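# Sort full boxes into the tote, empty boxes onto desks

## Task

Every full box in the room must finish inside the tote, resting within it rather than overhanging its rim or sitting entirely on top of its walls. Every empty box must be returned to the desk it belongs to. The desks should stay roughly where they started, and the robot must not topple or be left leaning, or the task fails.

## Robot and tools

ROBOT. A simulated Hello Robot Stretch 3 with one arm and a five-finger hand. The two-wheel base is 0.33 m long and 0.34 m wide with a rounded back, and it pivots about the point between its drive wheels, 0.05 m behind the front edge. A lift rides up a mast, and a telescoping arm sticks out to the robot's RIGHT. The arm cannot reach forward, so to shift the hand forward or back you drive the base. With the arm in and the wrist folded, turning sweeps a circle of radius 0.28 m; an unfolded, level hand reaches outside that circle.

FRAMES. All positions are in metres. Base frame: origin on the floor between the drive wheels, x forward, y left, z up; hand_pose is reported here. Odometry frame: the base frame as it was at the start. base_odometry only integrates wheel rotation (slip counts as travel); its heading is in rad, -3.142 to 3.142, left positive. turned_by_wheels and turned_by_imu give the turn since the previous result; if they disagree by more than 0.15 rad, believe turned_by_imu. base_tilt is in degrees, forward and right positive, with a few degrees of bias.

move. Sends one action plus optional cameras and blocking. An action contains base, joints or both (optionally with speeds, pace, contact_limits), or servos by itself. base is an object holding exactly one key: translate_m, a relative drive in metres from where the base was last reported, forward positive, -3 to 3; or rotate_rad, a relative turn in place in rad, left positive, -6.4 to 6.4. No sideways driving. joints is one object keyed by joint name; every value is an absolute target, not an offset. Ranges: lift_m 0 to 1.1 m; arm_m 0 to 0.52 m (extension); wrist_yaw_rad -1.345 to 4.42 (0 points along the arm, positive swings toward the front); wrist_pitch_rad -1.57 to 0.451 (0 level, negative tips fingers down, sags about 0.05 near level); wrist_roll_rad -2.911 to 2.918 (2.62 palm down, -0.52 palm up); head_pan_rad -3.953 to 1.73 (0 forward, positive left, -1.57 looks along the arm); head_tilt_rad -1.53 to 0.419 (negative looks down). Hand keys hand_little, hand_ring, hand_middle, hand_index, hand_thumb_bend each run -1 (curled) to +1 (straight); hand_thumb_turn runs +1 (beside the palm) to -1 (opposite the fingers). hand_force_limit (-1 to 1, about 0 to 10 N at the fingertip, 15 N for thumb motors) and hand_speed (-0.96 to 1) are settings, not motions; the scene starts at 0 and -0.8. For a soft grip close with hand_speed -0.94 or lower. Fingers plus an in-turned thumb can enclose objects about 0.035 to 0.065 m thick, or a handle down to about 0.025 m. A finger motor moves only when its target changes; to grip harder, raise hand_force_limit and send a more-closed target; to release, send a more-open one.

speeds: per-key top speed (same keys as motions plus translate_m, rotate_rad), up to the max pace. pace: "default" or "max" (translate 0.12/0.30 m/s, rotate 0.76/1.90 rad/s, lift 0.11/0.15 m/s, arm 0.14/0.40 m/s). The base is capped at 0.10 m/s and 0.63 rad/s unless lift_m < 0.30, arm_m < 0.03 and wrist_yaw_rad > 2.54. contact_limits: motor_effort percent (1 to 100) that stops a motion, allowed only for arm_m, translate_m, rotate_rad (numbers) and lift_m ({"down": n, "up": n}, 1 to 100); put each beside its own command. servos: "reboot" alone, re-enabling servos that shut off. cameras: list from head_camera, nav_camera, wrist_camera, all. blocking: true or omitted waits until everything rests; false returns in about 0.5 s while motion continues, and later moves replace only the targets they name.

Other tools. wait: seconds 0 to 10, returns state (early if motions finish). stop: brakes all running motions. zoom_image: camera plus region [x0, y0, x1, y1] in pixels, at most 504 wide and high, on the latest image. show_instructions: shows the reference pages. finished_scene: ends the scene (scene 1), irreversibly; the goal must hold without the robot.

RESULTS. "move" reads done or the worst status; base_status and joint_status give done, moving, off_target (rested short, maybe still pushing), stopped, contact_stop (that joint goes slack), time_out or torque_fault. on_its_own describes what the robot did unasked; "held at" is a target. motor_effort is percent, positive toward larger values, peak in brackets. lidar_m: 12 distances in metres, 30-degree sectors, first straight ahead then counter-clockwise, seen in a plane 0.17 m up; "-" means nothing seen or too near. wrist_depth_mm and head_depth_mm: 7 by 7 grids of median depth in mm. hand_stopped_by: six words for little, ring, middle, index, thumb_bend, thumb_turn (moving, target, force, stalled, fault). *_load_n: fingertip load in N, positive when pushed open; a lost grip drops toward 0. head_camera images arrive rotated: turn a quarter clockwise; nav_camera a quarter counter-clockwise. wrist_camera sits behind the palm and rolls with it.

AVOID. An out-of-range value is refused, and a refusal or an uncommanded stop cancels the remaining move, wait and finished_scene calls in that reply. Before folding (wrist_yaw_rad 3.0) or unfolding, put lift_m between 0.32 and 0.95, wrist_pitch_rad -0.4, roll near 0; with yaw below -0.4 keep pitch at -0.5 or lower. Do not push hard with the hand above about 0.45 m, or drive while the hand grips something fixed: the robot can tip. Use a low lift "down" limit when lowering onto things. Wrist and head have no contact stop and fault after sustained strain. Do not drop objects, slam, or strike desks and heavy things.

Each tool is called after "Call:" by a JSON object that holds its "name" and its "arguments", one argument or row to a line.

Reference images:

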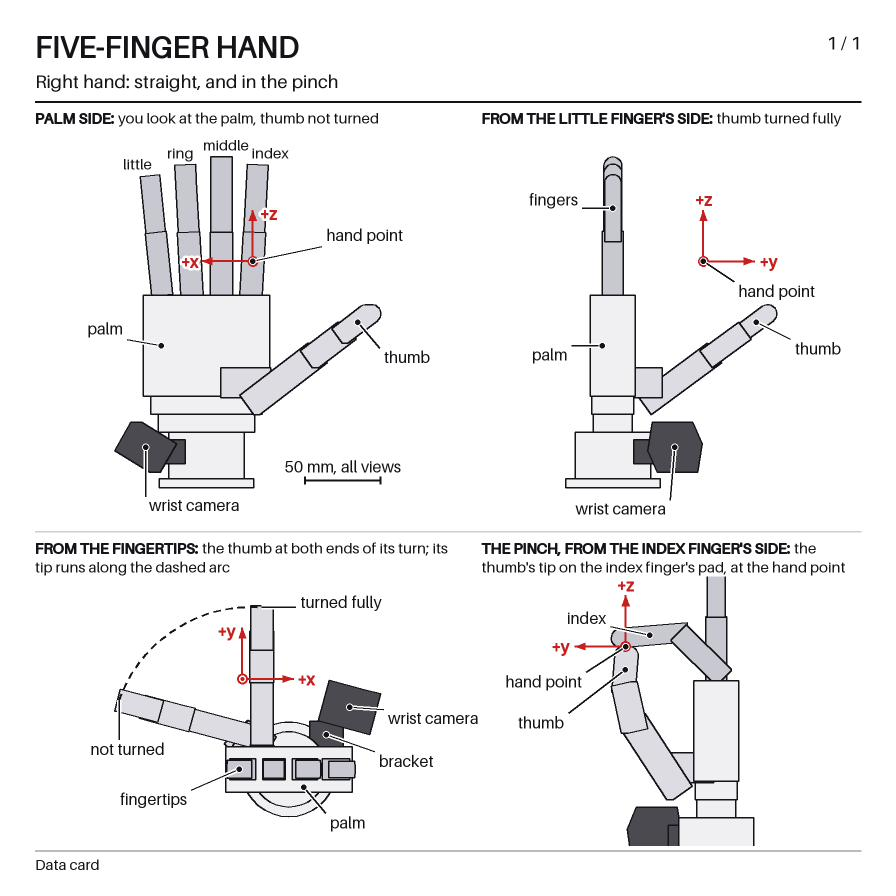

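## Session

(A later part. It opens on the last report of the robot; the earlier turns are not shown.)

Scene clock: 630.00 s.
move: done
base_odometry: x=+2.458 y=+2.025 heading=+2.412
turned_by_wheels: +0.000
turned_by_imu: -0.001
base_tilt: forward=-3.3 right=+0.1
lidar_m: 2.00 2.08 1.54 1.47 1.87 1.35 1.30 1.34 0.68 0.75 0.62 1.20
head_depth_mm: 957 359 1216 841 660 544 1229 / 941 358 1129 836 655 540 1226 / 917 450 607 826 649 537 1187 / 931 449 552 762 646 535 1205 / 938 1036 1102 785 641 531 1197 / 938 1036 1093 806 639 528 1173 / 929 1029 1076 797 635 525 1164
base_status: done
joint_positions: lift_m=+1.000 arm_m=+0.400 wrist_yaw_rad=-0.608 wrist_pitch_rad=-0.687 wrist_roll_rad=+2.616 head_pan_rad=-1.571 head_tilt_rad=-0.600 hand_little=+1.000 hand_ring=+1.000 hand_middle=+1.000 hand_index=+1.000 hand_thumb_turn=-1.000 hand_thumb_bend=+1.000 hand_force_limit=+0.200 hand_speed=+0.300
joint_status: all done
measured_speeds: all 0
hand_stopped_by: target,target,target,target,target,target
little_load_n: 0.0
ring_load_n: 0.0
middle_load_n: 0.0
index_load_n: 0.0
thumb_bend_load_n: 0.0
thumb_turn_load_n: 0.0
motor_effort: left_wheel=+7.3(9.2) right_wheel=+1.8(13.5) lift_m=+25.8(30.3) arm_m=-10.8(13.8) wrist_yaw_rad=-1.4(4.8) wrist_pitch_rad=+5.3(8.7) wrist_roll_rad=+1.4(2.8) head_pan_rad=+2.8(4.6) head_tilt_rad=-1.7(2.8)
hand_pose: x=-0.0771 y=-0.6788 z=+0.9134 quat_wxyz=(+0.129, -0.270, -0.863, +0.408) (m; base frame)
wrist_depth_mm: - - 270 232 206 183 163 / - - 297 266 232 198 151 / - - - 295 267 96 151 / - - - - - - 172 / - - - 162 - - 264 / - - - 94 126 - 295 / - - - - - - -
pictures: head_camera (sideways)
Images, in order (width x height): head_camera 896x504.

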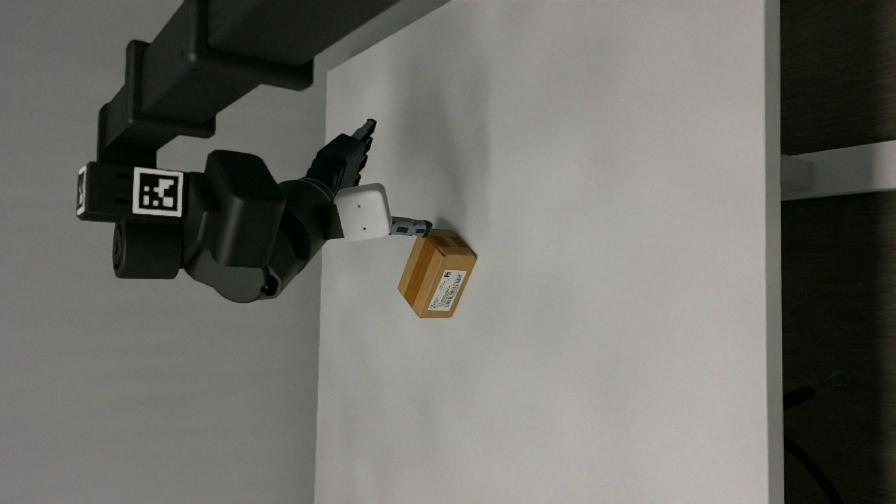

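Call:
{"name": "move", "arguments": {
  "joints": {"hand_index": 0.4, "hand_middle": 0.4, "arm_m": 0.442, "wrist_yaw_rad": -0.6},
  "base": {"translate_m": 0.09}
}}

Call:
{"name": "move", "arguments": {
  "joints": {"lift_m": 0.95},
  "contact_limits": {"lift_m": {"down": 12}},
  "cameras": ["head_camera", "wrist_camera"]
}}

Call:
{"name": "zoom_image", "arguments": {
  "camera": "head_camera",
  "region": [340, 140, 540, 340]
}}

Scene clock: 647.80 s.
move: done
base_odometry: x=+2.391 y=+2.085 heading=+2.412
turned_by_wheels: +0.000
turned_by_imu: +0.001
base_tilt: forward=-3.3 right=+0.0
lidar_m: 1.91 2.21 1.51 1.60 1.50 1.44 1.39 1.43 0.71 0.62 0.56 1.12
head_depth_mm: 958 1017 1045 842 662 544 1224 / 938 376 1094 833 656 541 1197 / 912 486 702 775 652 538 1217 / 932 484 707 791 649 536 1208 / 944 1030 1107 814 644 532 1198 / 934 1039 1093 807 640 529 1180 / 932 1034 1087 800 636 526 1167
base_status: done
joint_positions: lift_m=+1.000 arm_m=+0.442 wrist_yaw_rad=-0.602 wrist_pitch_rad=-0.687 wrist_roll_rad=+2.617 head_pan_rad=-1.571 head_tilt_rad=-0.600 hand_little=+1.000 hand_ring=+1.000 hand_middle=+0.400 hand_index=+0.400 hand_thumb_turn=-1.000 hand_thumb_bend=+1.000 hand_force_limit=+0.200 hand_speed=+0.300
joint_status: all done
measured_speeds: all 0
hand_stopped_by: target,target,target,target,target,target
little_load_n: 0.0
ring_load_n: 0.0
middle_load_n: 0.0
index_load_n: 0.0
thumb_bend_load_n: 0.0
thumb_turn_load_n: 0.0
motor_effort: left_wheel=-0.7(10.3) right_wheel=+7.6(9.6) lift_m=+28.0(28.1) arm_m=+11.6(13.0) wrist_yaw_rad=+2.1(4.6) wrist_pitch_rad=+5.4(5.6) wrist_roll_rad=+1.3(1.4) head_pan_rad=+1.5(4.8) head_tilt_rad=-2.1(2.9)
hand_pose: x=-0.0762 y=-0.7211 z=+0.9133 quat_wxyz=(+0.127, -0.267, -0.864, +0.408) (m; base frame)
wrist_depth_mm: - 298 270 234 157 171 165 / - - 297 270 176 157 181 / - - - 296 201 96 199 / - - - - 280 - 229 / - - - 162 180 - 263 / - - - 94 132 - 292 / - - - - - - -
pictures: none

Scene clock: 649.10 s.
move: done
base_odometry: x=+2.391 y=+2.085 heading=+2.412
turned_by_wheels: +0.000
turned_by_imu: +0.000
base_tilt: forward=-3.3 right=+0.1
lidar_m: 1.91 2.22 1.51 1.60 1.50 1.44 1.38 1.43 0.71 0.62 0.56 1.12
head_depth_mm: 957 1062 329 - 660 545 1229 / 950 513 342 804 657 542 1194 / 949 516 680 769 650 538 1214 / 942 529 549 788 648 535 1206 / 939 1040 1106 817 643 533 1196 / 935 1036 1096 809 639 529 1172 / 931 1036 1081 797 635 526 1167
base_status: not commanded
joint_positions: lift_m=+0.950 arm_m=+0.442 wrist_yaw_rad=-0.602 wrist_pitch_rad=-0.687 wrist_roll_rad=+2.617 head_pan_rad=-1.571 head_tilt_rad=-0.600 hand_little=+1.000 hand_ring=+1.000 hand_middle=+0.400 hand_index=+0.400 hand_thumb_turn=-1.000 hand_thumb_bend=+1.000 hand_force_limit=+0.200 hand_speed=+0.300
joint_status: all done
measured_speeds: all 0
hand_stopped_by: target,target,target,target,target,target
little_load_n: 0.0
ring_load_n: 0.0
middle_load_n: 0.0
index_load_n: 0.0
thumb_bend_load_n: 0.0
thumb_turn_load_n: 0.0
motor_effort: left_wheel=-0.8(1.1) right_wheel=+7.9(8.0) lift_m=+26.8(27.4) arm_m=+10.8(11.4) wrist_yaw_rad=+1.3(3.0) wrist_pitch_rad=+5.4(5.5) wrist_roll_rad=+1.3(1.3) head_pan_rad=+4.1(4.4) head_tilt_rad=-1.9(2.4)
contact_limits: lift_m down 12 (down: maximum 72; up: maximum 65)
hand_pose: x=-0.0762 y=-0.7210 z=+0.8632 quat_wxyz=(+0.127, -0.267, -0.864, +0.408) (m; base frame)
wrist_depth_mm: 279 239 203 175 145 138 128 / - 286 238 190 129 143 137 / - - 285 167 137 96 150 / - - - 284 158 - 174 / - - - 163 179 - 200 / - - - 94 132 - 237 / - - - - - - 281
pictures: head_camera (sideways), wrist_camera
Images, in order (width x height): head_camera 896x504, wrist_camera 644x364.

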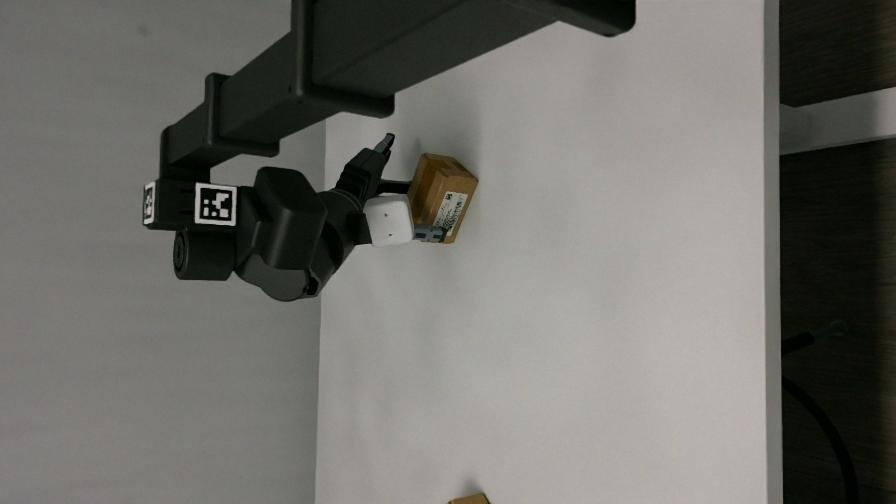

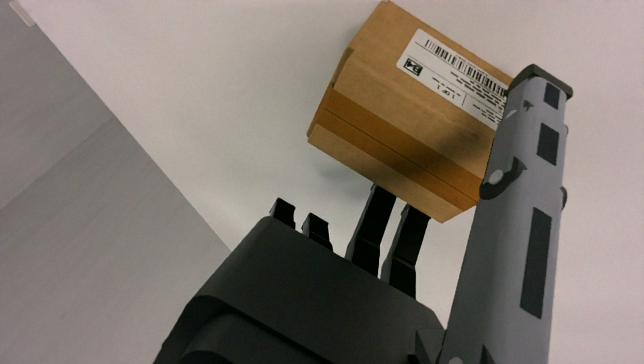

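Scaled by 2.520 from the camera's 896x504 image, which has a finer 1280x720 frame.

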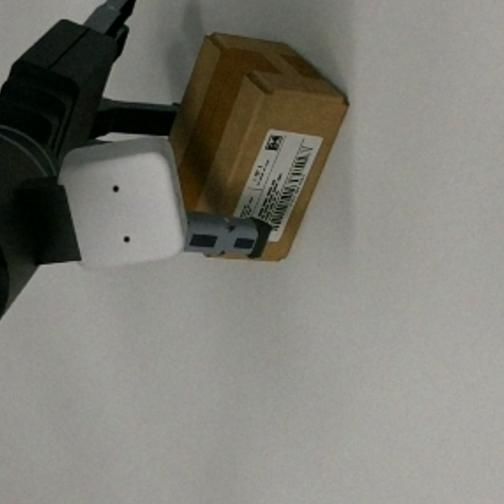

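Call:
{"name": "move", "arguments": {
  "joints": {"arm_m": 0.436, "wrist_yaw_rad": -0.61},
  "base": {"translate_m": -0.004}
}}

Call:
{"name": "move", "arguments": {
  "joints": {"lift_m": 0.921},
  "contact_limits": {"lift_m": {"down": 12}},
  "cameras": ["head_camera", "wrist_camera"]
}}

Call:
{"name": "zoom_image", "arguments": {
  "camera": "head_camera",
  "region": [380, 140, 520, 280]
}}

Scene clock: 660.77 s.
move: done
base_odometry: x=+2.394 y=+2.083 heading=+2.412
turned_by_wheels: +0.000
turned_by_imu: +0.000
base_tilt: forward=-3.3 right=+0.0
lidar_m: 1.91 2.22 1.51 1.59 1.50 1.44 1.38 1.43 0.71 0.62 0.57 1.12
head_depth_mm: 960 1059 329 - 660 544 1224 / 956 513 342 807 657 540 1200 / 950 512 672 771 653 537 1218 / 945 535 541 786 646 535 1208 / 942 1042 1057 811 642 532 1180 / 941 1037 1091 808 638 529 1192 / 935 1030 1084 800 634 526 1166
base_status: done
joint_positions: lift_m=+0.950 arm_m=+0.436 wrist_yaw_rad=-0.608 wrist_pitch_rad=-0.687 wrist_roll_rad=+2.617 head_pan_rad=-1.571 head_tilt_rad=-0.600 hand_little=+1.000 hand_ring=+1.000 hand_middle=+0.400 hand_index=+0.400 hand_thumb_turn=-1.000 hand_thumb_bend=+1.000 hand_force_limit=+0.200 hand_speed=+0.300
joint_status: all done
measured_speeds: all 0
hand_stopped_by: target,target,target,target,target,target
little_load_n: 0.0
ring_load_n: 0.0
middle_load_n: 0.0
index_load_n: 0.0
thumb_bend_load_n: 0.0
thumb_turn_load_n: 0.0
motor_effort: left_wheel=-5.9(9.5) right_wheel=-3.0(6.6) lift_m=+30.0(31.5) arm_m=-11.7(12.1) wrist_yaw_rad=-1.4(2.7) wrist_pitch_rad=+5.5(5.6) wrist_roll_rad=+1.3(1.3) head_pan_rad=+2.8(4.2) head_tilt_rad=-0.9(2.9)
contact_limits: lift_m down 12 (down: maximum 72; up: maximum 65)
hand_pose: x=-0.0771 y=-0.7146 z=+0.8633 quat_wxyz=(+0.129, -0.270, -0.863, +0.407) (m; base frame)
wrist_depth_mm: 279 241 203 174 148 138 128 / - 284 238 199 135 144 137 / - - 286 173 137 99 150 / - - - 284 158 - 174 / - - - 162 179 - 200 / - - - 94 132 - 238 / - - - - - - 282
pictures: none

Scene clock: 661.80 s.
move: done
base_odometry: x=+2.394 y=+2.083 heading=+2.412
turned_by_wheels: +0.000
turned_by_imu: +0.000
base_tilt: forward=-3.2 right=-0.1
lidar_m: 1.91 2.23 1.51 1.59 1.49 1.44 1.38 1.43 0.71 0.62 0.57 1.12
head_depth_mm: 962 1068 1134 295 - 531 1220 / 954 1045 381 745 656 542 1198 / 949 1000 549 769 652 537 1214 / 942 1011 528 767 648 534 1210 / 939 1039 1107 816 642 532 1178 / 938 1034 1096 807 639 529 1196 / 933 1032 1089 803 634 526 1173
base_status: not commanded
joint_positions: lift_m=+0.921 arm_m=+0.436 wrist_yaw_rad=-0.609 wrist_pitch_rad=-0.686 wrist_roll_rad=+2.617 head_pan_rad=-1.571 head_tilt_rad=-0.600 hand_little=+1.000 hand_ring=+1.000 hand_middle=+0.400 hand_index=+0.400 hand_thumb_turn=-1.000 hand_thumb_bend=+1.000 hand_force_limit=+0.200 hand_speed=+0.300
joint_status: all done
measured_speeds: all 0
hand_stopped_by: target,target,target,target,target,target
little_load_n: 0.0
ring_load_n: -0.5
middle_load_n: -1.5
index_load_n: 0.0
thumb_bend_load_n: 0.0
thumb_turn_load_n: 0.0
motor_effort: left_wheel=-5.6(5.8) right_wheel=-3.1(3.1) lift_m=+23.2(29.0) arm_m=-10.1(11.7) wrist_yaw_rad=-0.5(2.2) wrist_pitch_rad=+5.2(5.6) wrist_roll_rad=+1.3(1.3) head_pan_rad=+2.8(4.1) head_tilt_rad=-2.1(2.4)
contact_limits: lift_m down 12 (down: maximum 72; up: maximum 65)
hand_pose: x=-0.0773 y=-0.7148 z=+0.8344 quat_wxyz=(+0.129, -0.270, -0.863, +0.408) (m; base frame)
wrist_depth_mm: 234 195 166 144 128 112 103 / 287 240 193 163 129 124 110 / - 286 238 136 119 99 124 / - - 285 138 120 94 141 / - - - 162 145 - 161 / - - - 94 132 - 192 / - - - - - - 237
pictures: head_camera (sideways), wrist_camera
Images, in order (width x height): head_camera 896x504, wrist_camera 644x364.

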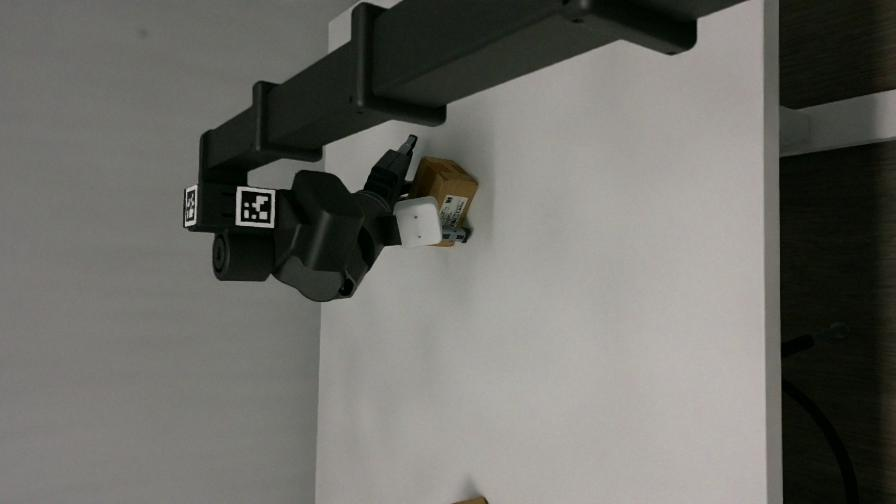

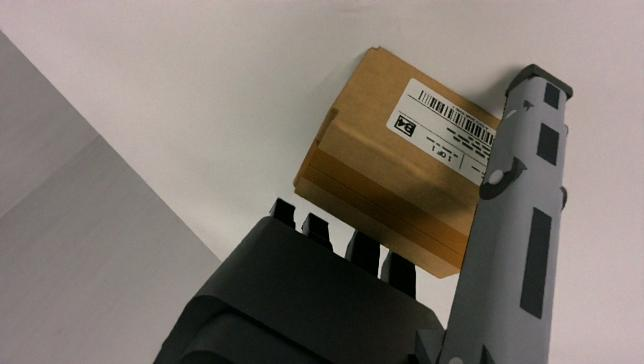

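Scaled by 3.600 from the camera's 896x504 image, which has a finer 1280x720 frame.

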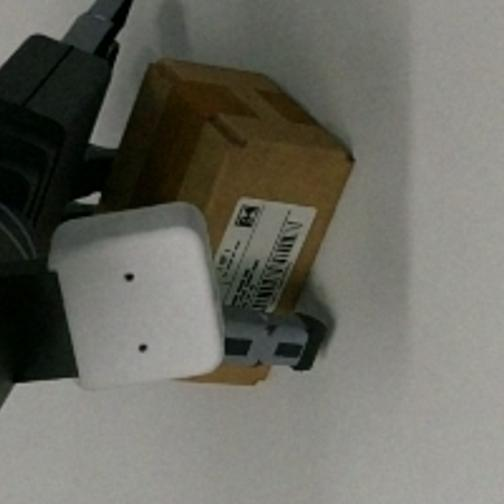

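Call:
{"name": "move", "arguments": {
  "joints": {"hand_index": -0.3, "hand_middle": -0.3, "hand_force_limit": 0.7, "hand_speed": -0.93},
  "cameras": ["head_camera", "wrist_camera"]
}}

Call:
{"name": "zoom_image", "arguments": {
  "camera": "head_camera",
  "region": [380, 140, 520, 280]
}}

Scene clock: 676.33 s.
move: off_target
base_odometry: x=+2.394 y=+2.083 heading=+2.412
turned_by_wheels: +0.000
turned_by_imu: +0.000
base_tilt: forward=-3.3 right=+0.1
lidar_m: 1.91 2.22 1.52 1.59 1.49 1.44 1.38 1.43 0.71 0.62 0.57 1.12
head_depth_mm: 958 1062 1132 295 - 530 1227 / 953 1040 382 745 657 541 1193 / 950 1003 548 766 653 539 1212 / 945 1014 528 766 647 534 1205 / 940 1044 1104 814 643 534 1179 / 936 1034 1096 810 638 528 1192 / 934 1030 1086 800 636 526 1168
base_status: not commanded
joint_positions: lift_m=+0.921 arm_m=+0.436 wrist_yaw_rad=-0.609 wrist_pitch_rad=-0.682 wrist_roll_rad=+2.617 head_pan_rad=-1.571 head_tilt_rad=-0.600 hand_little=+1.000 hand_ring=+1.000 hand_middle=+0.069 hand_index=+0.042 hand_thumb_turn=-1.000 hand_thumb_bend=+1.000 hand_force_limit=+0.700 hand_speed=-0.930
joint_status: hand_middle off_target (ended at +0.069, target -0.300); hand_index off_target (ended at +0.042, target -0.300); the others done
measured_speeds: all 0
hand_stopped_by: target,target,force,force,target,target
little_load_n: 0.0
ring_load_n: 0.0
middle_load_n: 8.0
index_load_n: 8.0
thumb_bend_load_n: 1.5
thumb_turn_load_n: -0.5
motor_effort: left_wheel=-5.2(5.8) right_wheel=-2.2(3.1) lift_m=+31.1(31.3) arm_m=-3.2(6.7) wrist_yaw_rad=-0.6(1.6) wrist_pitch_rad=+4.2(5.0) wrist_roll_rad=+1.0(1.3) head_pan_rad=+2.7(4.6) head_tilt_rad=-1.6(2.4)
contact_limits: lift_m down 12 (down: maximum 72; up: maximum 65)
hand_pose: x=-0.0779 y=-0.7157 z=+0.8351 quat_wxyz=(+0.129, -0.270, -0.862, +0.410) (m; base frame)
wrist_depth_mm: 237 197 166 145 122 112 103 / 292 242 195 165 109 117 110 / - 288 239 123 103 100 122 / - - 282 142 122 - 135 / - - - 179 144 - 159 / - - - 94 146 - 193 / - - - - - - 237
pictures: head_camera (sideways), wrist_camera
Images, in order (width x height): head_camera 896x504, wrist_camera 644x364.

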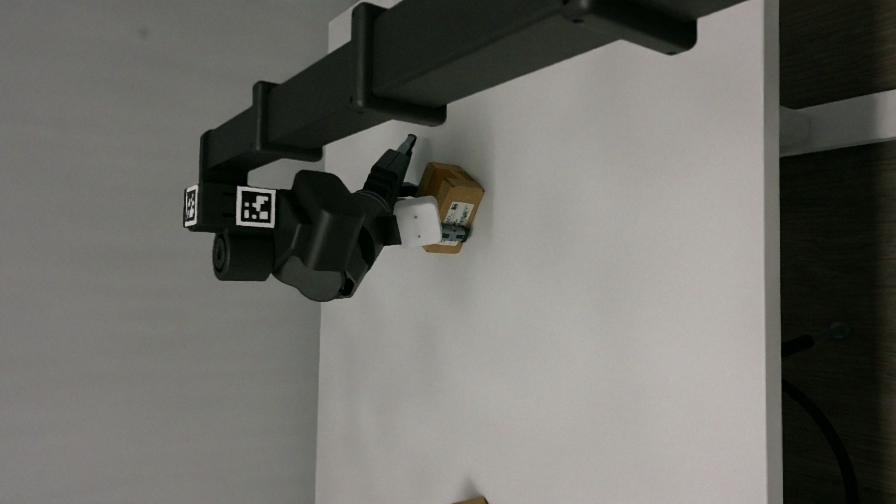

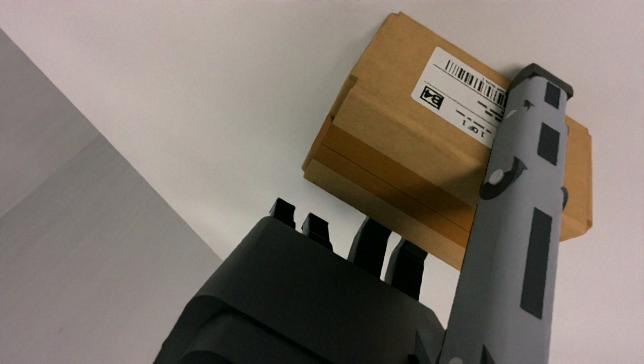

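Scaled by 3.600 from the camera's 896x504 image, which has a finer 1280x720 frame.

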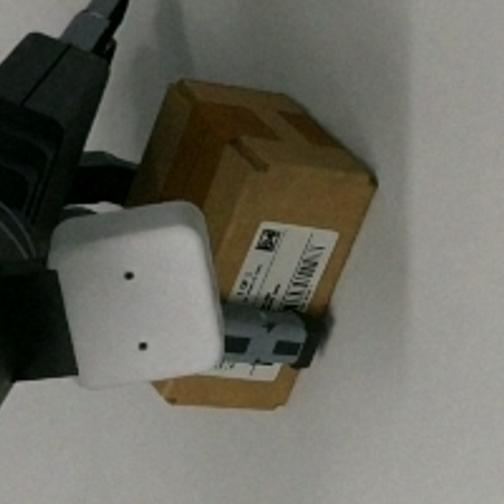

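Call:
{"name": "move", "arguments": {
  "joints": {"hand_thumb_bend": 0.6}
}}

Call:
{"name": "move", "arguments": {
  "joints": {"lift_m": 0.927},
  "speeds": {"lift_m": 0.01},
  "cameras": ["head_camera"]
}}

Call:
{"name": "zoom_image", "arguments": {
  "camera": "head_camera",
  "region": [380, 140, 520, 280]
}}

Scene clock: 694.67 s.
move: off_target
base_odometry: x=+2.394 y=+2.083 heading=+2.412
turned_by_wheels: +0.000
turned_by_imu: +0.000
base_tilt: forward=-3.3 right=+0.0
lidar_m: 1.91 2.22 1.52 1.59 1.49 1.44 1.38 1.43 0.71 0.62 0.56 1.12
head_depth_mm: 957 1061 1132 295 - 529 1225 / 956 1044 381 746 656 542 1194 / 951 1011 549 767 653 538 1209 / 948 1011 528 768 646 535 1208 / 939 1042 1112 817 643 533 1175 / 940 1035 1095 809 638 529 1192 / 935 1030 1086 800 636 527 1168
base_status: not commanded
joint_positions: lift_m=+0.921 arm_m=+0.436 wrist_yaw_rad=-0.609 wrist_pitch_rad=-0.682 wrist_roll_rad=+2.617 head_pan_rad=-1.571 head_tilt_rad=-0.600 hand_little=+1.000 hand_ring=+1.000 hand_middle=+0.069 hand_index=+0.042 hand_thumb_turn=-1.000 hand_thumb_bend=+0.950 hand_force_limit=+0.700 hand_speed=-0.930
joint_status: hand_thumb_bend off_target (ended at +0.950, target +0.600)
measured_speeds: all 0
hand_stopped_by: target,target,force,force,force,target
little_load_n: 0.0
ring_load_n: 0.0
middle_load_n: 13.5
index_load_n: 13.5
thumb_bend_load_n: 12.0
thumb_turn_load_n: -0.5
motor_effort: left_wheel=-5.5(5.7) right_wheel=-2.1(3.1) lift_m=+25.6(31.7) arm_m=+2.8(2.9) wrist_yaw_rad=-0.8(1.5) wrist_pitch_rad=+4.4(4.6) wrist_roll_rad=+1.0(1.3) head_pan_rad=+2.9(3.7) head_tilt_rad=-1.4(2.3)
contact_limits: lift_m down 12 (down: maximum 72; up: maximum 65)
hand_pose: x=-0.0778 y=-0.7156 z=+0.8350 quat_wxyz=(+0.129, -0.270, -0.862, +0.410) (m; base frame)
wrist_depth_mm: 238 197 167 145 122 112 103 / 293 242 195 165 110 117 113 / - 287 240 122 104 100 123 / - - 284 142 122 - 135 / - - - 163 146 - 158 / - - - 94 146 - 193 / - - - - - - 239
pictures: none

Scene clock: 695.60 s.
move: done
base_odometry: x=+2.394 y=+2.083 heading=+2.412
turned_by_wheels: +0.000
turned_by_imu: +0.000
base_tilt: forward=-3.3 right=+0.0
lidar_m: 1.92 2.22 1.51 1.59 1.49 1.44 1.38 1.43 0.71 0.62 0.57 1.12
head_depth_mm: 959 1059 1132 - 641 531 1214 / 958 1043 370 750 656 541 1200 / 951 549 642 767 650 537 1219 / 945 1001 531 764 648 534 1207 / 941 1040 1102 815 642 531 1180 / 936 1037 1099 806 638 528 1196 / 935 1033 1083 801 634 526 1163
base_status: not commanded
joint_positions: lift_m=+0.927 arm_m=+0.436 wrist_yaw_rad=-0.609 wrist_pitch_rad=-0.698 wrist_roll_rad=+2.617 head_pan_rad=-1.571 head_tilt_rad=-0.600 hand_little=+1.000 hand_ring=+1.000 hand_middle=+0.069 hand_index=+0.042 hand_thumb_turn=-1.000 hand_thumb_bend=+0.950 hand_force_limit=+0.700 hand_speed=-0.930
joint_status: all done
measured_speeds: all 0
hand_stopped_by: target,target,force,force,force,target
little_load_n: 0.0
ring_load_n: 0.0
middle_load_n: 4.5
index_load_n: 6.5
thumb_bend_load_n: 8.0
thumb_turn_load_n: 0.5
motor_effort: left_wheel=-5.2(5.8) right_wheel=-2.7(2.9) lift_m=+32.5(34.5) arm_m=+3.7(4.0) wrist_yaw_rad=-0.8(1.5) wrist_pitch_rad=+7.3(7.4) wrist_roll_rad=+1.0(1.2) head_pan_rad=+2.9(3.7) head_tilt_rad=-0.8(2.0)
hand_pose: x=-0.0758 y=-0.7127 z=+0.8388 quat_wxyz=(+0.127, -0.271, -0.865, +0.403) (m; base frame)
wrist_depth_mm: 240 199 171 148 122 116 106 / 294 242 198 172 110 119 118 / - 290 242 125 105 99 126 / - - 288 149 123 - 139 / - - - 179 149 - 164 / - - - 94 147 - 197 / - - - - - - 240
pictures: head_camera (sideways)
Images, in order (width x height): head_camera 896x504.

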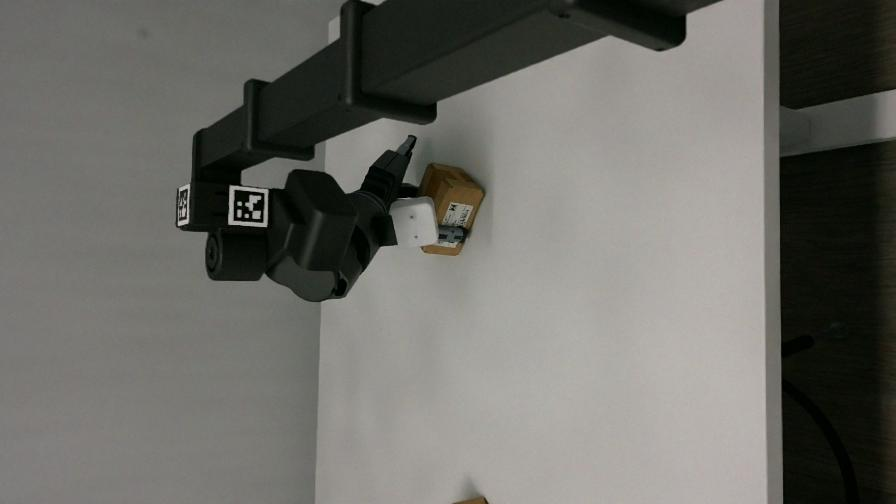

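Scaled by 3.600 from the camera's 896x504 image, which has a finer 1280x720 frame.

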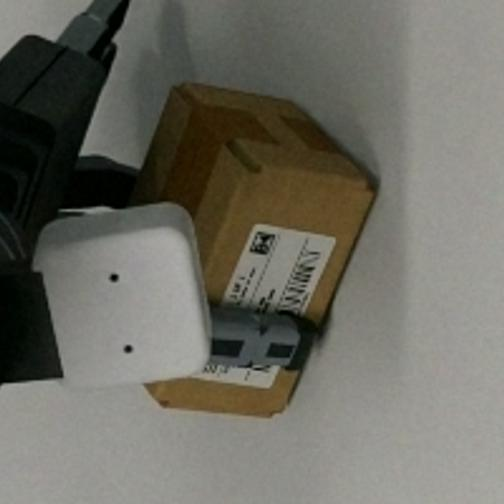

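Call:
{"name": "move", "arguments": {
  "joints": {"lift_m": 0.937},
  "speeds": {"lift_m": 0.01},
  "cameras": ["head_camera", "wrist_camera"]
}}

Call:
{"name": "zoom_image", "arguments": {
  "camera": "head_camera",
  "region": [380, 140, 520, 280]
}}

Scene clock: 708.13 s.
move: done
base_odometry: x=+2.394 y=+2.083 heading=+2.412
turned_by_wheels: +0.000
turned_by_imu: +0.000
base_tilt: forward=-3.3 right=+0.1
lidar_m: 1.91 2.23 1.51 1.59 1.49 1.44 1.38 1.43 0.71 0.62 0.57 1.12
head_depth_mm: 959 1063 345 - 659 544 1225 / 954 1025 364 772 656 542 1207 / 948 529 666 765 653 538 1211 / 942 999 537 766 647 535 1214 / 942 1038 1106 813 644 532 1180 / 938 1033 1096 804 638 531 1194 / 933 1033 1081 800 635 527 1169
base_status: not commanded
joint_positions: lift_m=+0.937 arm_m=+0.436 wrist_yaw_rad=-0.609 wrist_pitch_rad=-0.700 wrist_roll_rad=+2.617 head_pan_rad=-1.571 head_tilt_rad=-0.600 hand_little=+1.000 hand_ring=+1.000 hand_middle=+0.069 hand_index=+0.042 hand_thumb_turn=-1.000 hand_thumb_bend=+0.950 hand_force_limit=+0.700 hand_speed=-0.930
joint_status: all done
measured_speeds: all 0
hand_stopped_by: target,target,force,force,force,target
little_load_n: 0.0
ring_load_n: -0.5
middle_load_n: 4.5
index_load_n: 6.5
thumb_bend_load_n: 7.5
thumb_turn_load_n: 0.0
motor_effort: left_wheel=-5.0(5.9) right_wheel=-2.5(2.8) lift_m=+31.6(34.4) arm_m=+9.5(9.5) wrist_yaw_rad=+0.4(1.7) wrist_pitch_rad=+7.5(7.9) wrist_roll_rad=+1.0(1.2) head_pan_rad=+1.9(4.7) head_tilt_rad=-1.2(2.1)
hand_pose: x=-0.0756 y=-0.7123 z=+0.8486 quat_wxyz=(+0.127, -0.272, -0.865, +0.402) (m; base frame)
wrist_depth_mm: 253 214 185 157 128 124 114 / - 261 215 179 110 119 127 / - 298 260 124 104 100 134 / - - 296 147 123 - 152 / - - - 162 150 - 177 / - - - 94 146 - 212 / - - - - - - 255
pictures: head_camera (sideways), wrist_camera
Images, in order (width x height): head_camera 896x504, wrist_camera 644x364.

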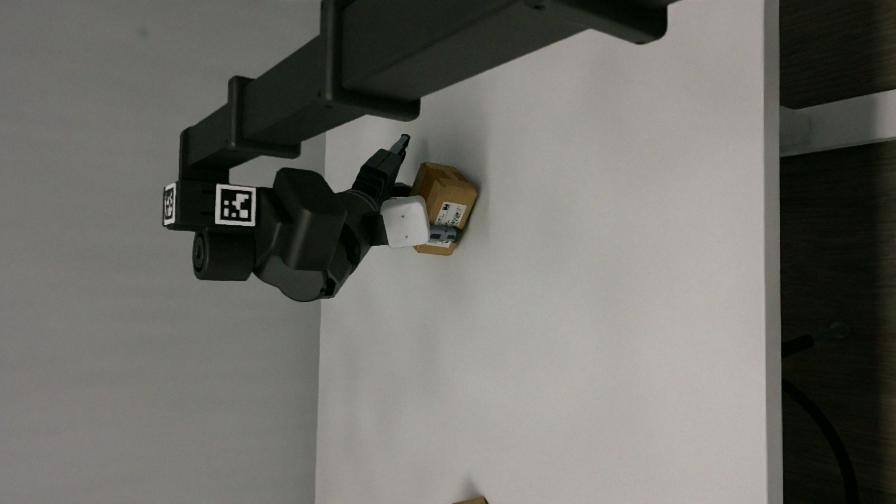

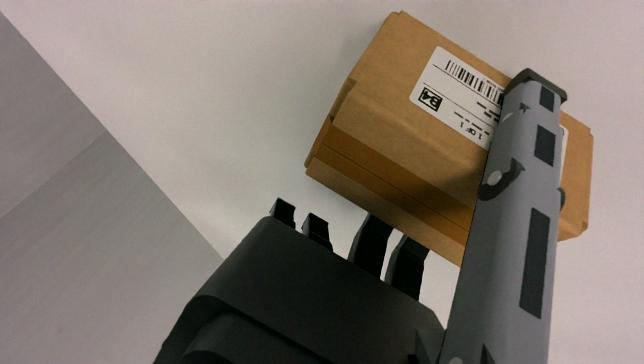

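Scaled by 3.600 from the camera's 896x504 image, which has a finer 1280x720 frame.

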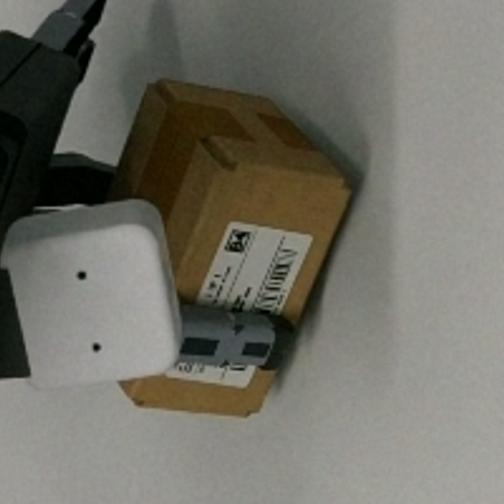

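Call:
{"name": "move", "arguments": {
  "joints": {"lift_m": 1.0},
  "speeds": {"lift_m": 0.05}
}}

Call:
{"name": "move", "arguments": {
  "base": {"translate_m": -0.5},
  "speeds": {"translate_m": 0.08},
  "cameras": ["head_camera", "wrist_camera"]
}}

Scene clock: 726.47 s.
move: done
base_odometry: x=+2.394 y=+2.083 heading=+2.412
turned_by_wheels: +0.000
turned_by_imu: +0.000
base_tilt: forward=-3.4 right=+0.0
lidar_m: 1.91 2.22 1.52 1.59 1.50 1.44 1.38 1.43 0.71 0.62 0.57 1.12
head_depth_mm: 958 1019 1045 842 661 544 1221 / 940 376 1095 834 657 541 1203 / 915 479 674 771 652 537 1212 / 932 481 585 789 648 536 1207 / 939 1028 1108 814 643 533 1180 / 937 1039 1096 809 640 529 1191 / 933 1032 1083 801 636 526 1170
base_status: not commanded
joint_positions: lift_m=+1.000 arm_m=+0.436 wrist_yaw_rad=-0.609 wrist_pitch_rad=-0.701 wrist_roll_rad=+2.617 head_pan_rad=-1.571 head_tilt_rad=-0.600 hand_little=+1.000 hand_ring=+1.000 hand_middle=+0.069 hand_index=+0.042 hand_thumb_turn=-1.000 hand_thumb_bend=+0.950 hand_force_limit=+0.700 hand_speed=-0.930
joint_status: all done
measured_speeds: all 0
hand_stopped_by: target,target,force,force,force,target
little_load_n: 0.0
ring_load_n: -0.5
middle_load_n: 5.0
index_load_n: 6.5
thumb_bend_load_n: 7.5
thumb_turn_load_n: 0.0
motor_effort: left_wheel=-5.4(5.9) right_wheel=-2.8(3.0) lift_m=+33.7(34.8) arm_m=+10.5(12.1) wrist_yaw_rad=-0.4(1.9) wrist_pitch_rad=+7.9(7.9) wrist_roll_rad=+0.9(1.2) head_pan_rad=+2.1(3.8) head_tilt_rad=-1.3(2.1)
hand_pose: x=-0.0754 y=-0.7121 z=+0.9114 quat_wxyz=(+0.127, -0.272, -0.865, +0.402) (m; base frame)
wrist_depth_mm: - 299 264 232 189 182 165 / - - 296 266 110 121 180 / - - - 120 104 100 194 / - - - 139 123 - 218 / - - - 155 149 - 249 / - - - 95 147 - 294 / - - - - - - -
pictures: none

Scene clock: 733.67 s.
move: done
base_odometry: x=+2.767 y=+1.749 heading=+2.412
turned_by_wheels: +0.000
turned_by_imu: +0.003
base_tilt: forward=-3.2 right=+0.2
lidar_m: 2.41 2.36 1.73 1.44 1.28 0.92 0.89 0.92 1.17 0.67 0.67 0.95
head_depth_mm: 962 1023 1239 1371 1597 1462 1222 / 942 376 1192 1353 1585 1456 1244 / 916 478 676 1348 1572 1454 1245 / 936 481 585 1335 1560 1435 1227 / 944 1033 1127 1261 1520 1404 1220 / 941 1042 1092 803 636 527 1175 / 936 1038 1078 797 634 524 1189
base_status: done
joint_positions: lift_m=+1.000 arm_m=+0.436 wrist_yaw_rad=-0.609 wrist_pitch_rad=-0.701 wrist_roll_rad=+2.617 head_pan_rad=-1.571 head_tilt_rad=-0.600 hand_little=+1.000 hand_ring=+1.000 hand_middle=+0.069 hand_index=+0.042 hand_thumb_turn=-1.000 hand_thumb_bend=+0.950 hand_force_limit=+0.700 hand_speed=-0.930
joint_status: not commanded
measured_speeds: all 0
hand_stopped_by: target,target,force,force,force,target
little_load_n: 0.0
ring_load_n: 0.0
middle_load_n: 5.0
index_load_n: 6.5
thumb_bend_load_n: 8.0
thumb_turn_load_n: 0.5
motor_effort: left_wheel=-8.9(11.5) right_wheel=-0.5(11.2) lift_m=+29.1(33.8) arm_m=+2.8(10.2) wrist_yaw_rad=+0.2(1.8) wrist_pitch_rad=+7.9(8.1) wrist_roll_rad=+1.1(1.2) head_pan_rad=+2.1(3.5) head_tilt_rad=-0.4(1.9)
hand_pose: x=-0.0754 y=-0.7121 z=+0.9114 quat_wxyz=(+0.127, -0.272, -0.865, +0.401) (m; base frame)
wrist_depth_mm: - - - - 982 911 826 / - - - - 110 116 - / - - - 120 104 100 118 / - 932 - 138 123 - - / - 837 - 155 149 - - / 747 - - 94 147 - 293 / - - - - - - -
pictures: head_camera (sideways), wrist_camera
Images, in order (width x height): head_camera 896x504, wrist_camera 644x364.

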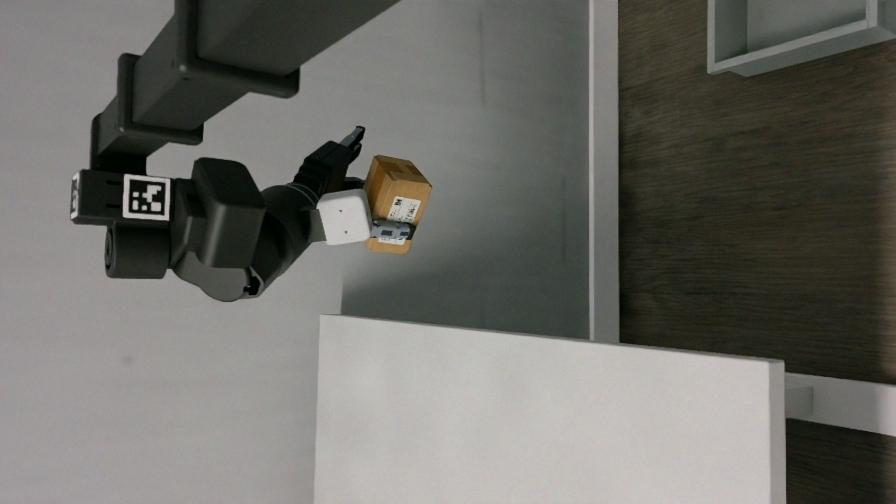

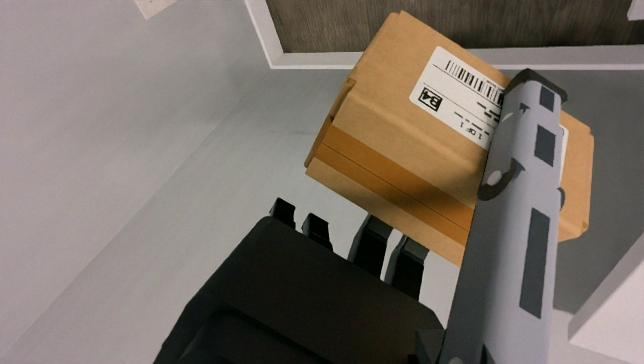

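Call:
{"name": "move", "arguments": {
  "joints": {"head_pan_rad": -2.05, "head_tilt_rad": -0.85},
  "cameras": ["head_camera", "nav_camera"]
}}

Scene clock: 739.43 s.
move: done
base_odometry: x=+2.767 y=+1.749 heading=+2.412
turned_by_wheels: +0.000
turned_by_imu: +0.000
base_tilt: forward=-3.3 right=+0.2
lidar_m: 2.41 2.37 1.73 1.44 1.27 0.92 0.89 0.91 1.18 0.67 0.67 0.95
head_depth_mm: 1039 - - - 1431 1282 1142 / 1145 - - 1612 1460 1270 1140 / - - - 1606 1420 1272 1134 / - - 1684 1678 1405 1262 1132 / - - 1523 1651 1434 1261 1119 / - 1214 1408 1613 1424 1252 1117 / 1025 1106 1323 1531 1411 1246 1109
base_status: not commanded
joint_positions: lift_m=+1.000 arm_m=+0.436 wrist_yaw_rad=-0.609 wrist_pitch_rad=-0.701 wrist_roll_rad=+2.617 head_pan_rad=-2.056 head_tilt_rad=-0.850 hand_little=+1.000 hand_ring=+1.000 hand_middle=+0.069 hand_index=+0.042 hand_thumb_turn=-1.000 hand_thumb_bend=+0.950 hand_force_limit=+0.700 hand_speed=-0.930
joint_status: all done
measured_speeds: all 0
hand_stopped_by: target,target,force,force,force,target
little_load_n: -0.5
ring_load_n: 0.0
middle_load_n: 5.0
index_load_n: 6.5
thumb_bend_load_n: 7.5
thumb_turn_load_n: 0.0
motor_effort: left_wheel=-9.0(9.2) right_wheel=-0.7(1.1) lift_m=+27.3(27.9) arm_m=-0.8(0.9) wrist_yaw_rad=-1.2(2.0) wrist_pitch_rad=+7.7(8.0) wrist_roll_rad=+1.0(1.2) head_pan_rad=-1.8(4.2) head_tilt_rad=-4.4(6.9)
hand_pose: x=-0.0754 y=-0.7121 z=+0.9114 quat_wxyz=(+0.127, -0.272, -0.865, +0.401) (m; base frame)
wrist_depth_mm: - - - - 973 919 834 / - - - - 110 116 - / - - - 121 104 100 118 / - 954 - 138 123 - - / - 832 - 155 149 - - / 762 - - 94 147 - 293 / - - - - - - -
pictures: head_camera (sideways), nav_camera (sideways)
Images, in order (width x height): head_camera 896x504, nav_camera 672x504.

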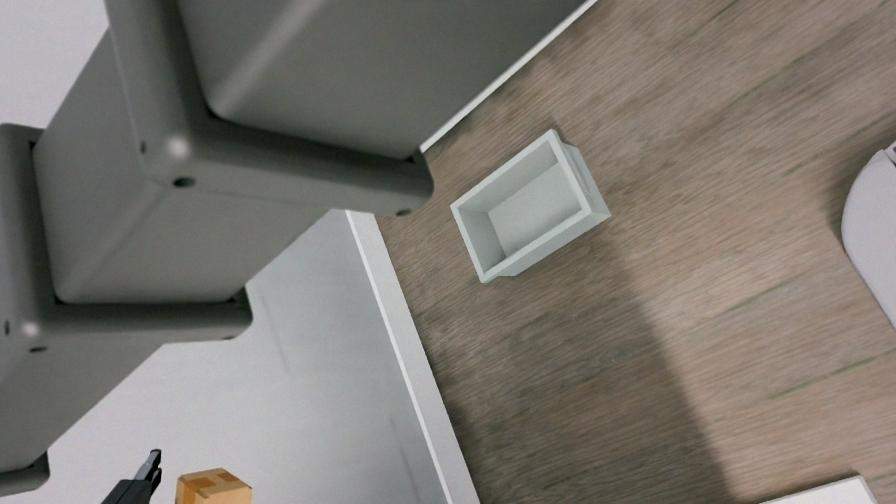

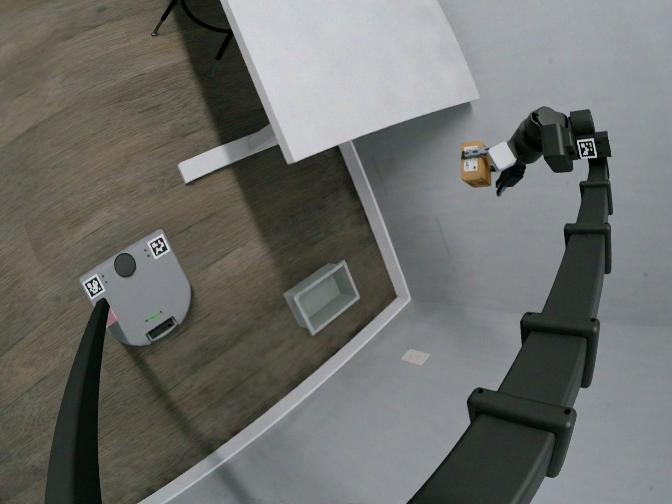

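Call:
{"name": "move", "arguments": {
  "base": {"translate_m": -0.455},
  "joints": {"wrist_yaw_rad": -0.2, "arm_m": 0.48, "head_pan_rad": -1.571, "head_tilt_rad": -0.8},
  "speeds": {"translate_m": 0.08, "wrist_yaw_rad": 0.3, "arm_m": 0.05}
}}

Call:
{"name": "move", "arguments": {
  "joints": {"lift_m": 0.5},
  "cameras": ["head_camera", "wrist_camera"]
}}

Scene clock: 761.87 s.
move: done
base_odometry: x=+3.106 y=+1.446 heading=+2.412
turned_by_wheels: +0.000
turned_by_imu: +0.003
base_tilt: forward=-3.4 right=+0.0
lidar_m: 3.31 2.05 1.53 1.76 0.62 0.45 0.43 0.45 0.61 1.13 0.90 0.92
head_depth_mm: - 1133 1155 1143 1144 1138 1106 / 1003 1154 1352 1534 1447 1302 1149 / 637 1126 1352 1622 1494 1267 1151 / 498 725 1337 1619 1442 1266 1143 / 996 1139 1332 1610 1475 1256 1139 / 987 1130 1329 1605 1466 1276 1133 / 986 1131 1314 1594 1458 1263 1129
base_status: done
joint_positions: lift_m=+1.000 arm_m=+0.480 wrist_yaw_rad=-0.202 wrist_pitch_rad=-0.702 wrist_roll_rad=+2.617 head_pan_rad=-1.571 head_tilt_rad=-0.800 hand_little=+1.000 hand_ring=+1.000 hand_middle=+0.069 hand_index=+0.042 hand_thumb_turn=-1.000 hand_thumb_bend=+0.950 hand_force_limit=+0.700 hand_speed=-0.930
joint_status: all done
measured_speeds: all 0
hand_stopped_by: target,target,force,force,force,target
little_load_n: 0.0
ring_load_n: 0.0
middle_load_n: 4.5
index_load_n: 6.5
thumb_bend_load_n: 8.0
thumb_turn_load_n: 0.5
motor_effort: left_wheel=-1.6(12.7) right_wheel=-7.0(10.3) lift_m=+32.7(33.7) arm_m=+5.8(13.5) wrist_yaw_rad=+0.5(5.6) wrist_pitch_rad=+8.1(8.3) wrist_roll_rad=+1.0(1.2) head_pan_rad=-2.8(4.5) head_tilt_rad=+1.5(5.3)
hand_pose: x=-0.0190 y=-0.7665 z=+0.9112 quat_wxyz=(+0.043, -0.091, -0.903, +0.418) (m; base frame)
wrist_depth_mm: 349 - - - 122 912 836 / 360 - 726 - 110 116 889 / 377 - - 120 104 100 119 / - - - 139 123 - - / 491 - - 156 149 - - / - - - 94 146 - - / - - - - - - -
pictures: none

Scene clock: 767.23 s.
move: done
base_odometry: x=+3.106 y=+1.446 heading=+2.412
turned_by_wheels: +0.000
turned_by_imu: +0.000
base_tilt: forward=-3.3 right=+0.0
lidar_m: 3.31 2.05 1.53 1.76 0.62 0.45 0.43 0.45 0.61 1.13 0.90 0.92
head_depth_mm: 1009 1108 1155 1152 1147 1145 1108 / 1007 1152 1345 1551 1449 1304 1133 / 999 1146 1345 1499 686 590 526 / 998 1141 1336 823 1444 1259 1145 / 998 1144 1336 1607 1471 1266 1137 / 993 1133 1325 1594 1477 1280 1136 / 988 1126 1321 1587 1462 1276 1127
base_status: not commanded
joint_positions: lift_m=+0.500 arm_m=+0.480 wrist_yaw_rad=-0.202 wrist_pitch_rad=-0.702 wrist_roll_rad=+2.617 head_pan_rad=-1.571 head_tilt_rad=-0.800 hand_little=+1.000 hand_ring=+1.000 hand_middle=+0.069 hand_index=+0.042 hand_thumb_turn=-1.000 hand_thumb_bend=+0.950 hand_force_limit=+0.700 hand_speed=-0.930
joint_status: all done
measured_speeds: all 0
hand_stopped_by: target,target,force,force,force,target
little_load_n: 0.0
ring_load_n: 0.0
middle_load_n: 5.0
index_load_n: 6.5
thumb_bend_load_n: 8.0
thumb_turn_load_n: 0.5
motor_effort: left_wheel=-1.5(2.4) right_wheel=-6.8(7.4) lift_m=+28.3(31.5) arm_m=-1.0(5.8) wrist_yaw_rad=+0.8(3.4) wrist_pitch_rad=+8.4(8.4) wrist_roll_rad=+1.0(1.2) head_pan_rad=-3.2(5.1) head_tilt_rad=+2.1(3.0)
hand_pose: x=-0.0190 y=-0.7665 z=+0.4112 quat_wxyz=(+0.043, -0.091, -0.903, +0.418) (m; base frame)
wrist_depth_mm: 349 - 638 596 485 465 419 / 359 - - 646 110 123 461 / 374 - - 120 104 100 497 / - - - 139 123 - 552 / 489 - - 155 149 - 105 / - - - 94 147 - - / - - - - - - -
pictures: head_camera (sideways), wrist_camera
Images, in order (width x height): head_camera 896x504, wrist_camera 644x364.

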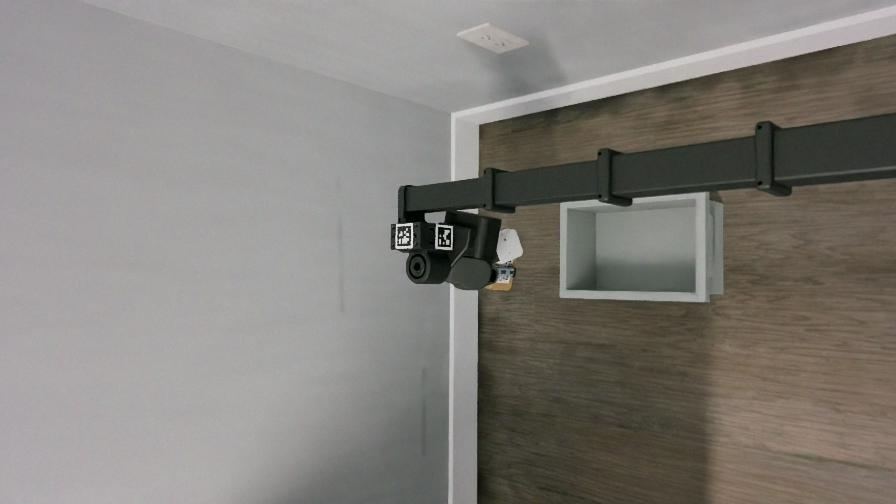

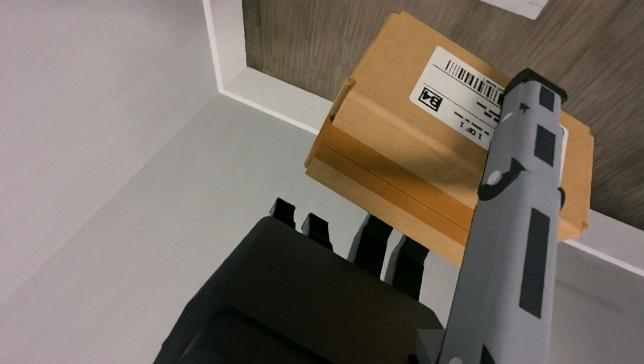

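Call:
{"name": "move", "arguments": {
  "joints": {"lift_m": 0.25, "arm_m": 0.488},
  "contact_limits": {"lift_m": {"down": 16}},
  "cameras": ["head_camera", "wrist_camera"]
}}

Call:
{"name": "zoom_image", "arguments": {
  "camera": "head_camera",
  "region": [480, 140, 760, 340]
}}

Scene clock: 776.47 s.
move: done
base_odometry: x=+3.106 y=+1.446 heading=+2.412
turned_by_wheels: +0.000
turned_by_imu: +0.000
base_tilt: forward=-3.3 right=+0.0
lidar_m: 3.31 2.04 1.53 1.76 0.62 0.45 0.43 0.45 0.61 0.72 0.90 0.92
head_depth_mm: 1009 1110 1154 1150 1149 1141 1107 / 1007 1151 1353 1540 1441 1300 1157 / 1000 1146 1341 1624 1461 1254 754 / 995 1144 1334 1624 1018 1260 1146 / 993 1136 1332 1620 1470 1264 1135 / 992 1132 1326 1594 1471 1280 1132 / 988 1130 1320 1592 1453 1270 1135
base_status: not commanded
joint_positions: lift_m=+0.250 arm_m=+0.488 wrist_yaw_rad=-0.202 wrist_pitch_rad=-0.703 wrist_roll_rad=+2.617 head_pan_rad=-1.571 head_tilt_rad=-0.800 hand_little=+1.000 hand_ring=+1.000 hand_middle=+0.069 hand_index=+0.042 hand_thumb_turn=-1.000 hand_thumb_bend=+0.950 hand_force_limit=+0.700 hand_speed=-0.930
joint_status: all done
measured_speeds: all 0
hand_stopped_by: target,target,force,force,force,target
little_load_n: 0.0
ring_load_n: 0.0
middle_load_n: 4.5
index_load_n: 6.5
thumb_bend_load_n: 8.0
thumb_turn_load_n: 0.0
motor_effort: left_wheel=-2.1(2.2) right_wheel=-6.9(7.4) lift_m=+27.8(31.9) arm_m=+10.5(13.2) wrist_yaw_rad=+1.1(2.9) wrist_pitch_rad=+8.4(8.5) wrist_roll_rad=+1.1(1.2) head_pan_rad=-2.6(4.7) head_tilt_rad=+1.8(2.4)
contact_limits: lift_m down 16 (down: maximum 72; up: maximum 65)
hand_pose: x=-0.0189 y=-0.7743 z=+0.1611 quat_wxyz=(+0.043, -0.091, -0.903, +0.418) (m; base frame)
wrist_depth_mm: 328 392 205 - 244 234 151 / 356 462 412 207 111 118 135 / 374 - 489 125 104 100 144 / - - - 142 123 - 286 / 478 - - 162 149 - 331 / - - - 94 147 - 400 / - - - - - - 462
pictures: head_camera (sideways), wrist_camera
Images, in order (width x height): head_camera 896x504, wrist_camera 644x364.

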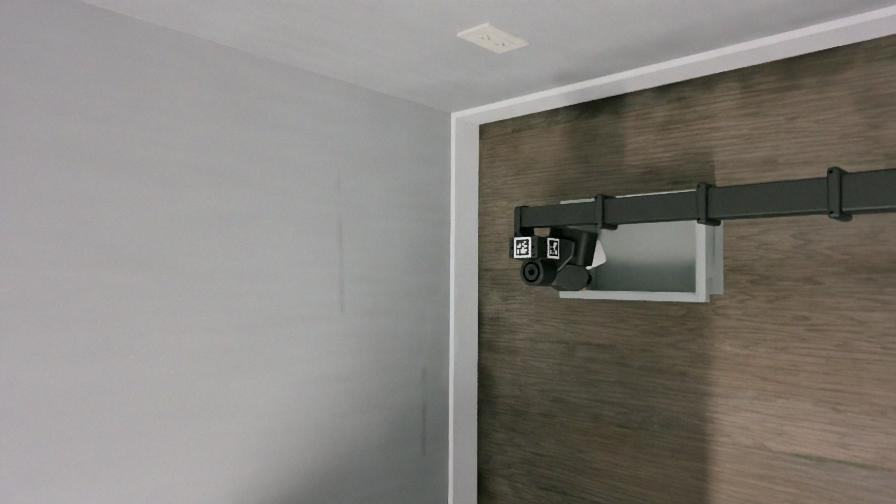

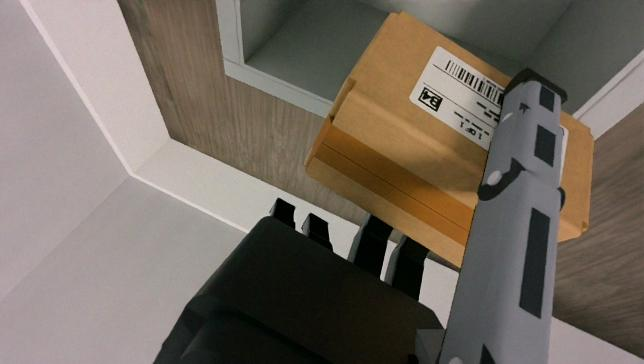

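Scaled by 1.800 from the camera's 896x504 image, which has a finer 1280x720 frame.

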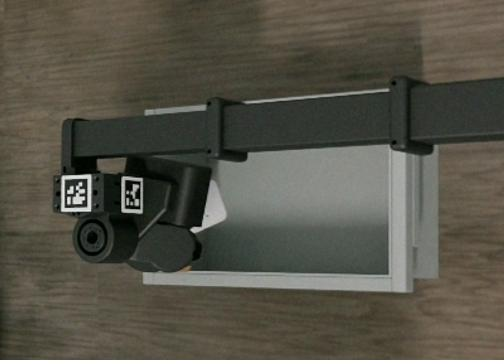

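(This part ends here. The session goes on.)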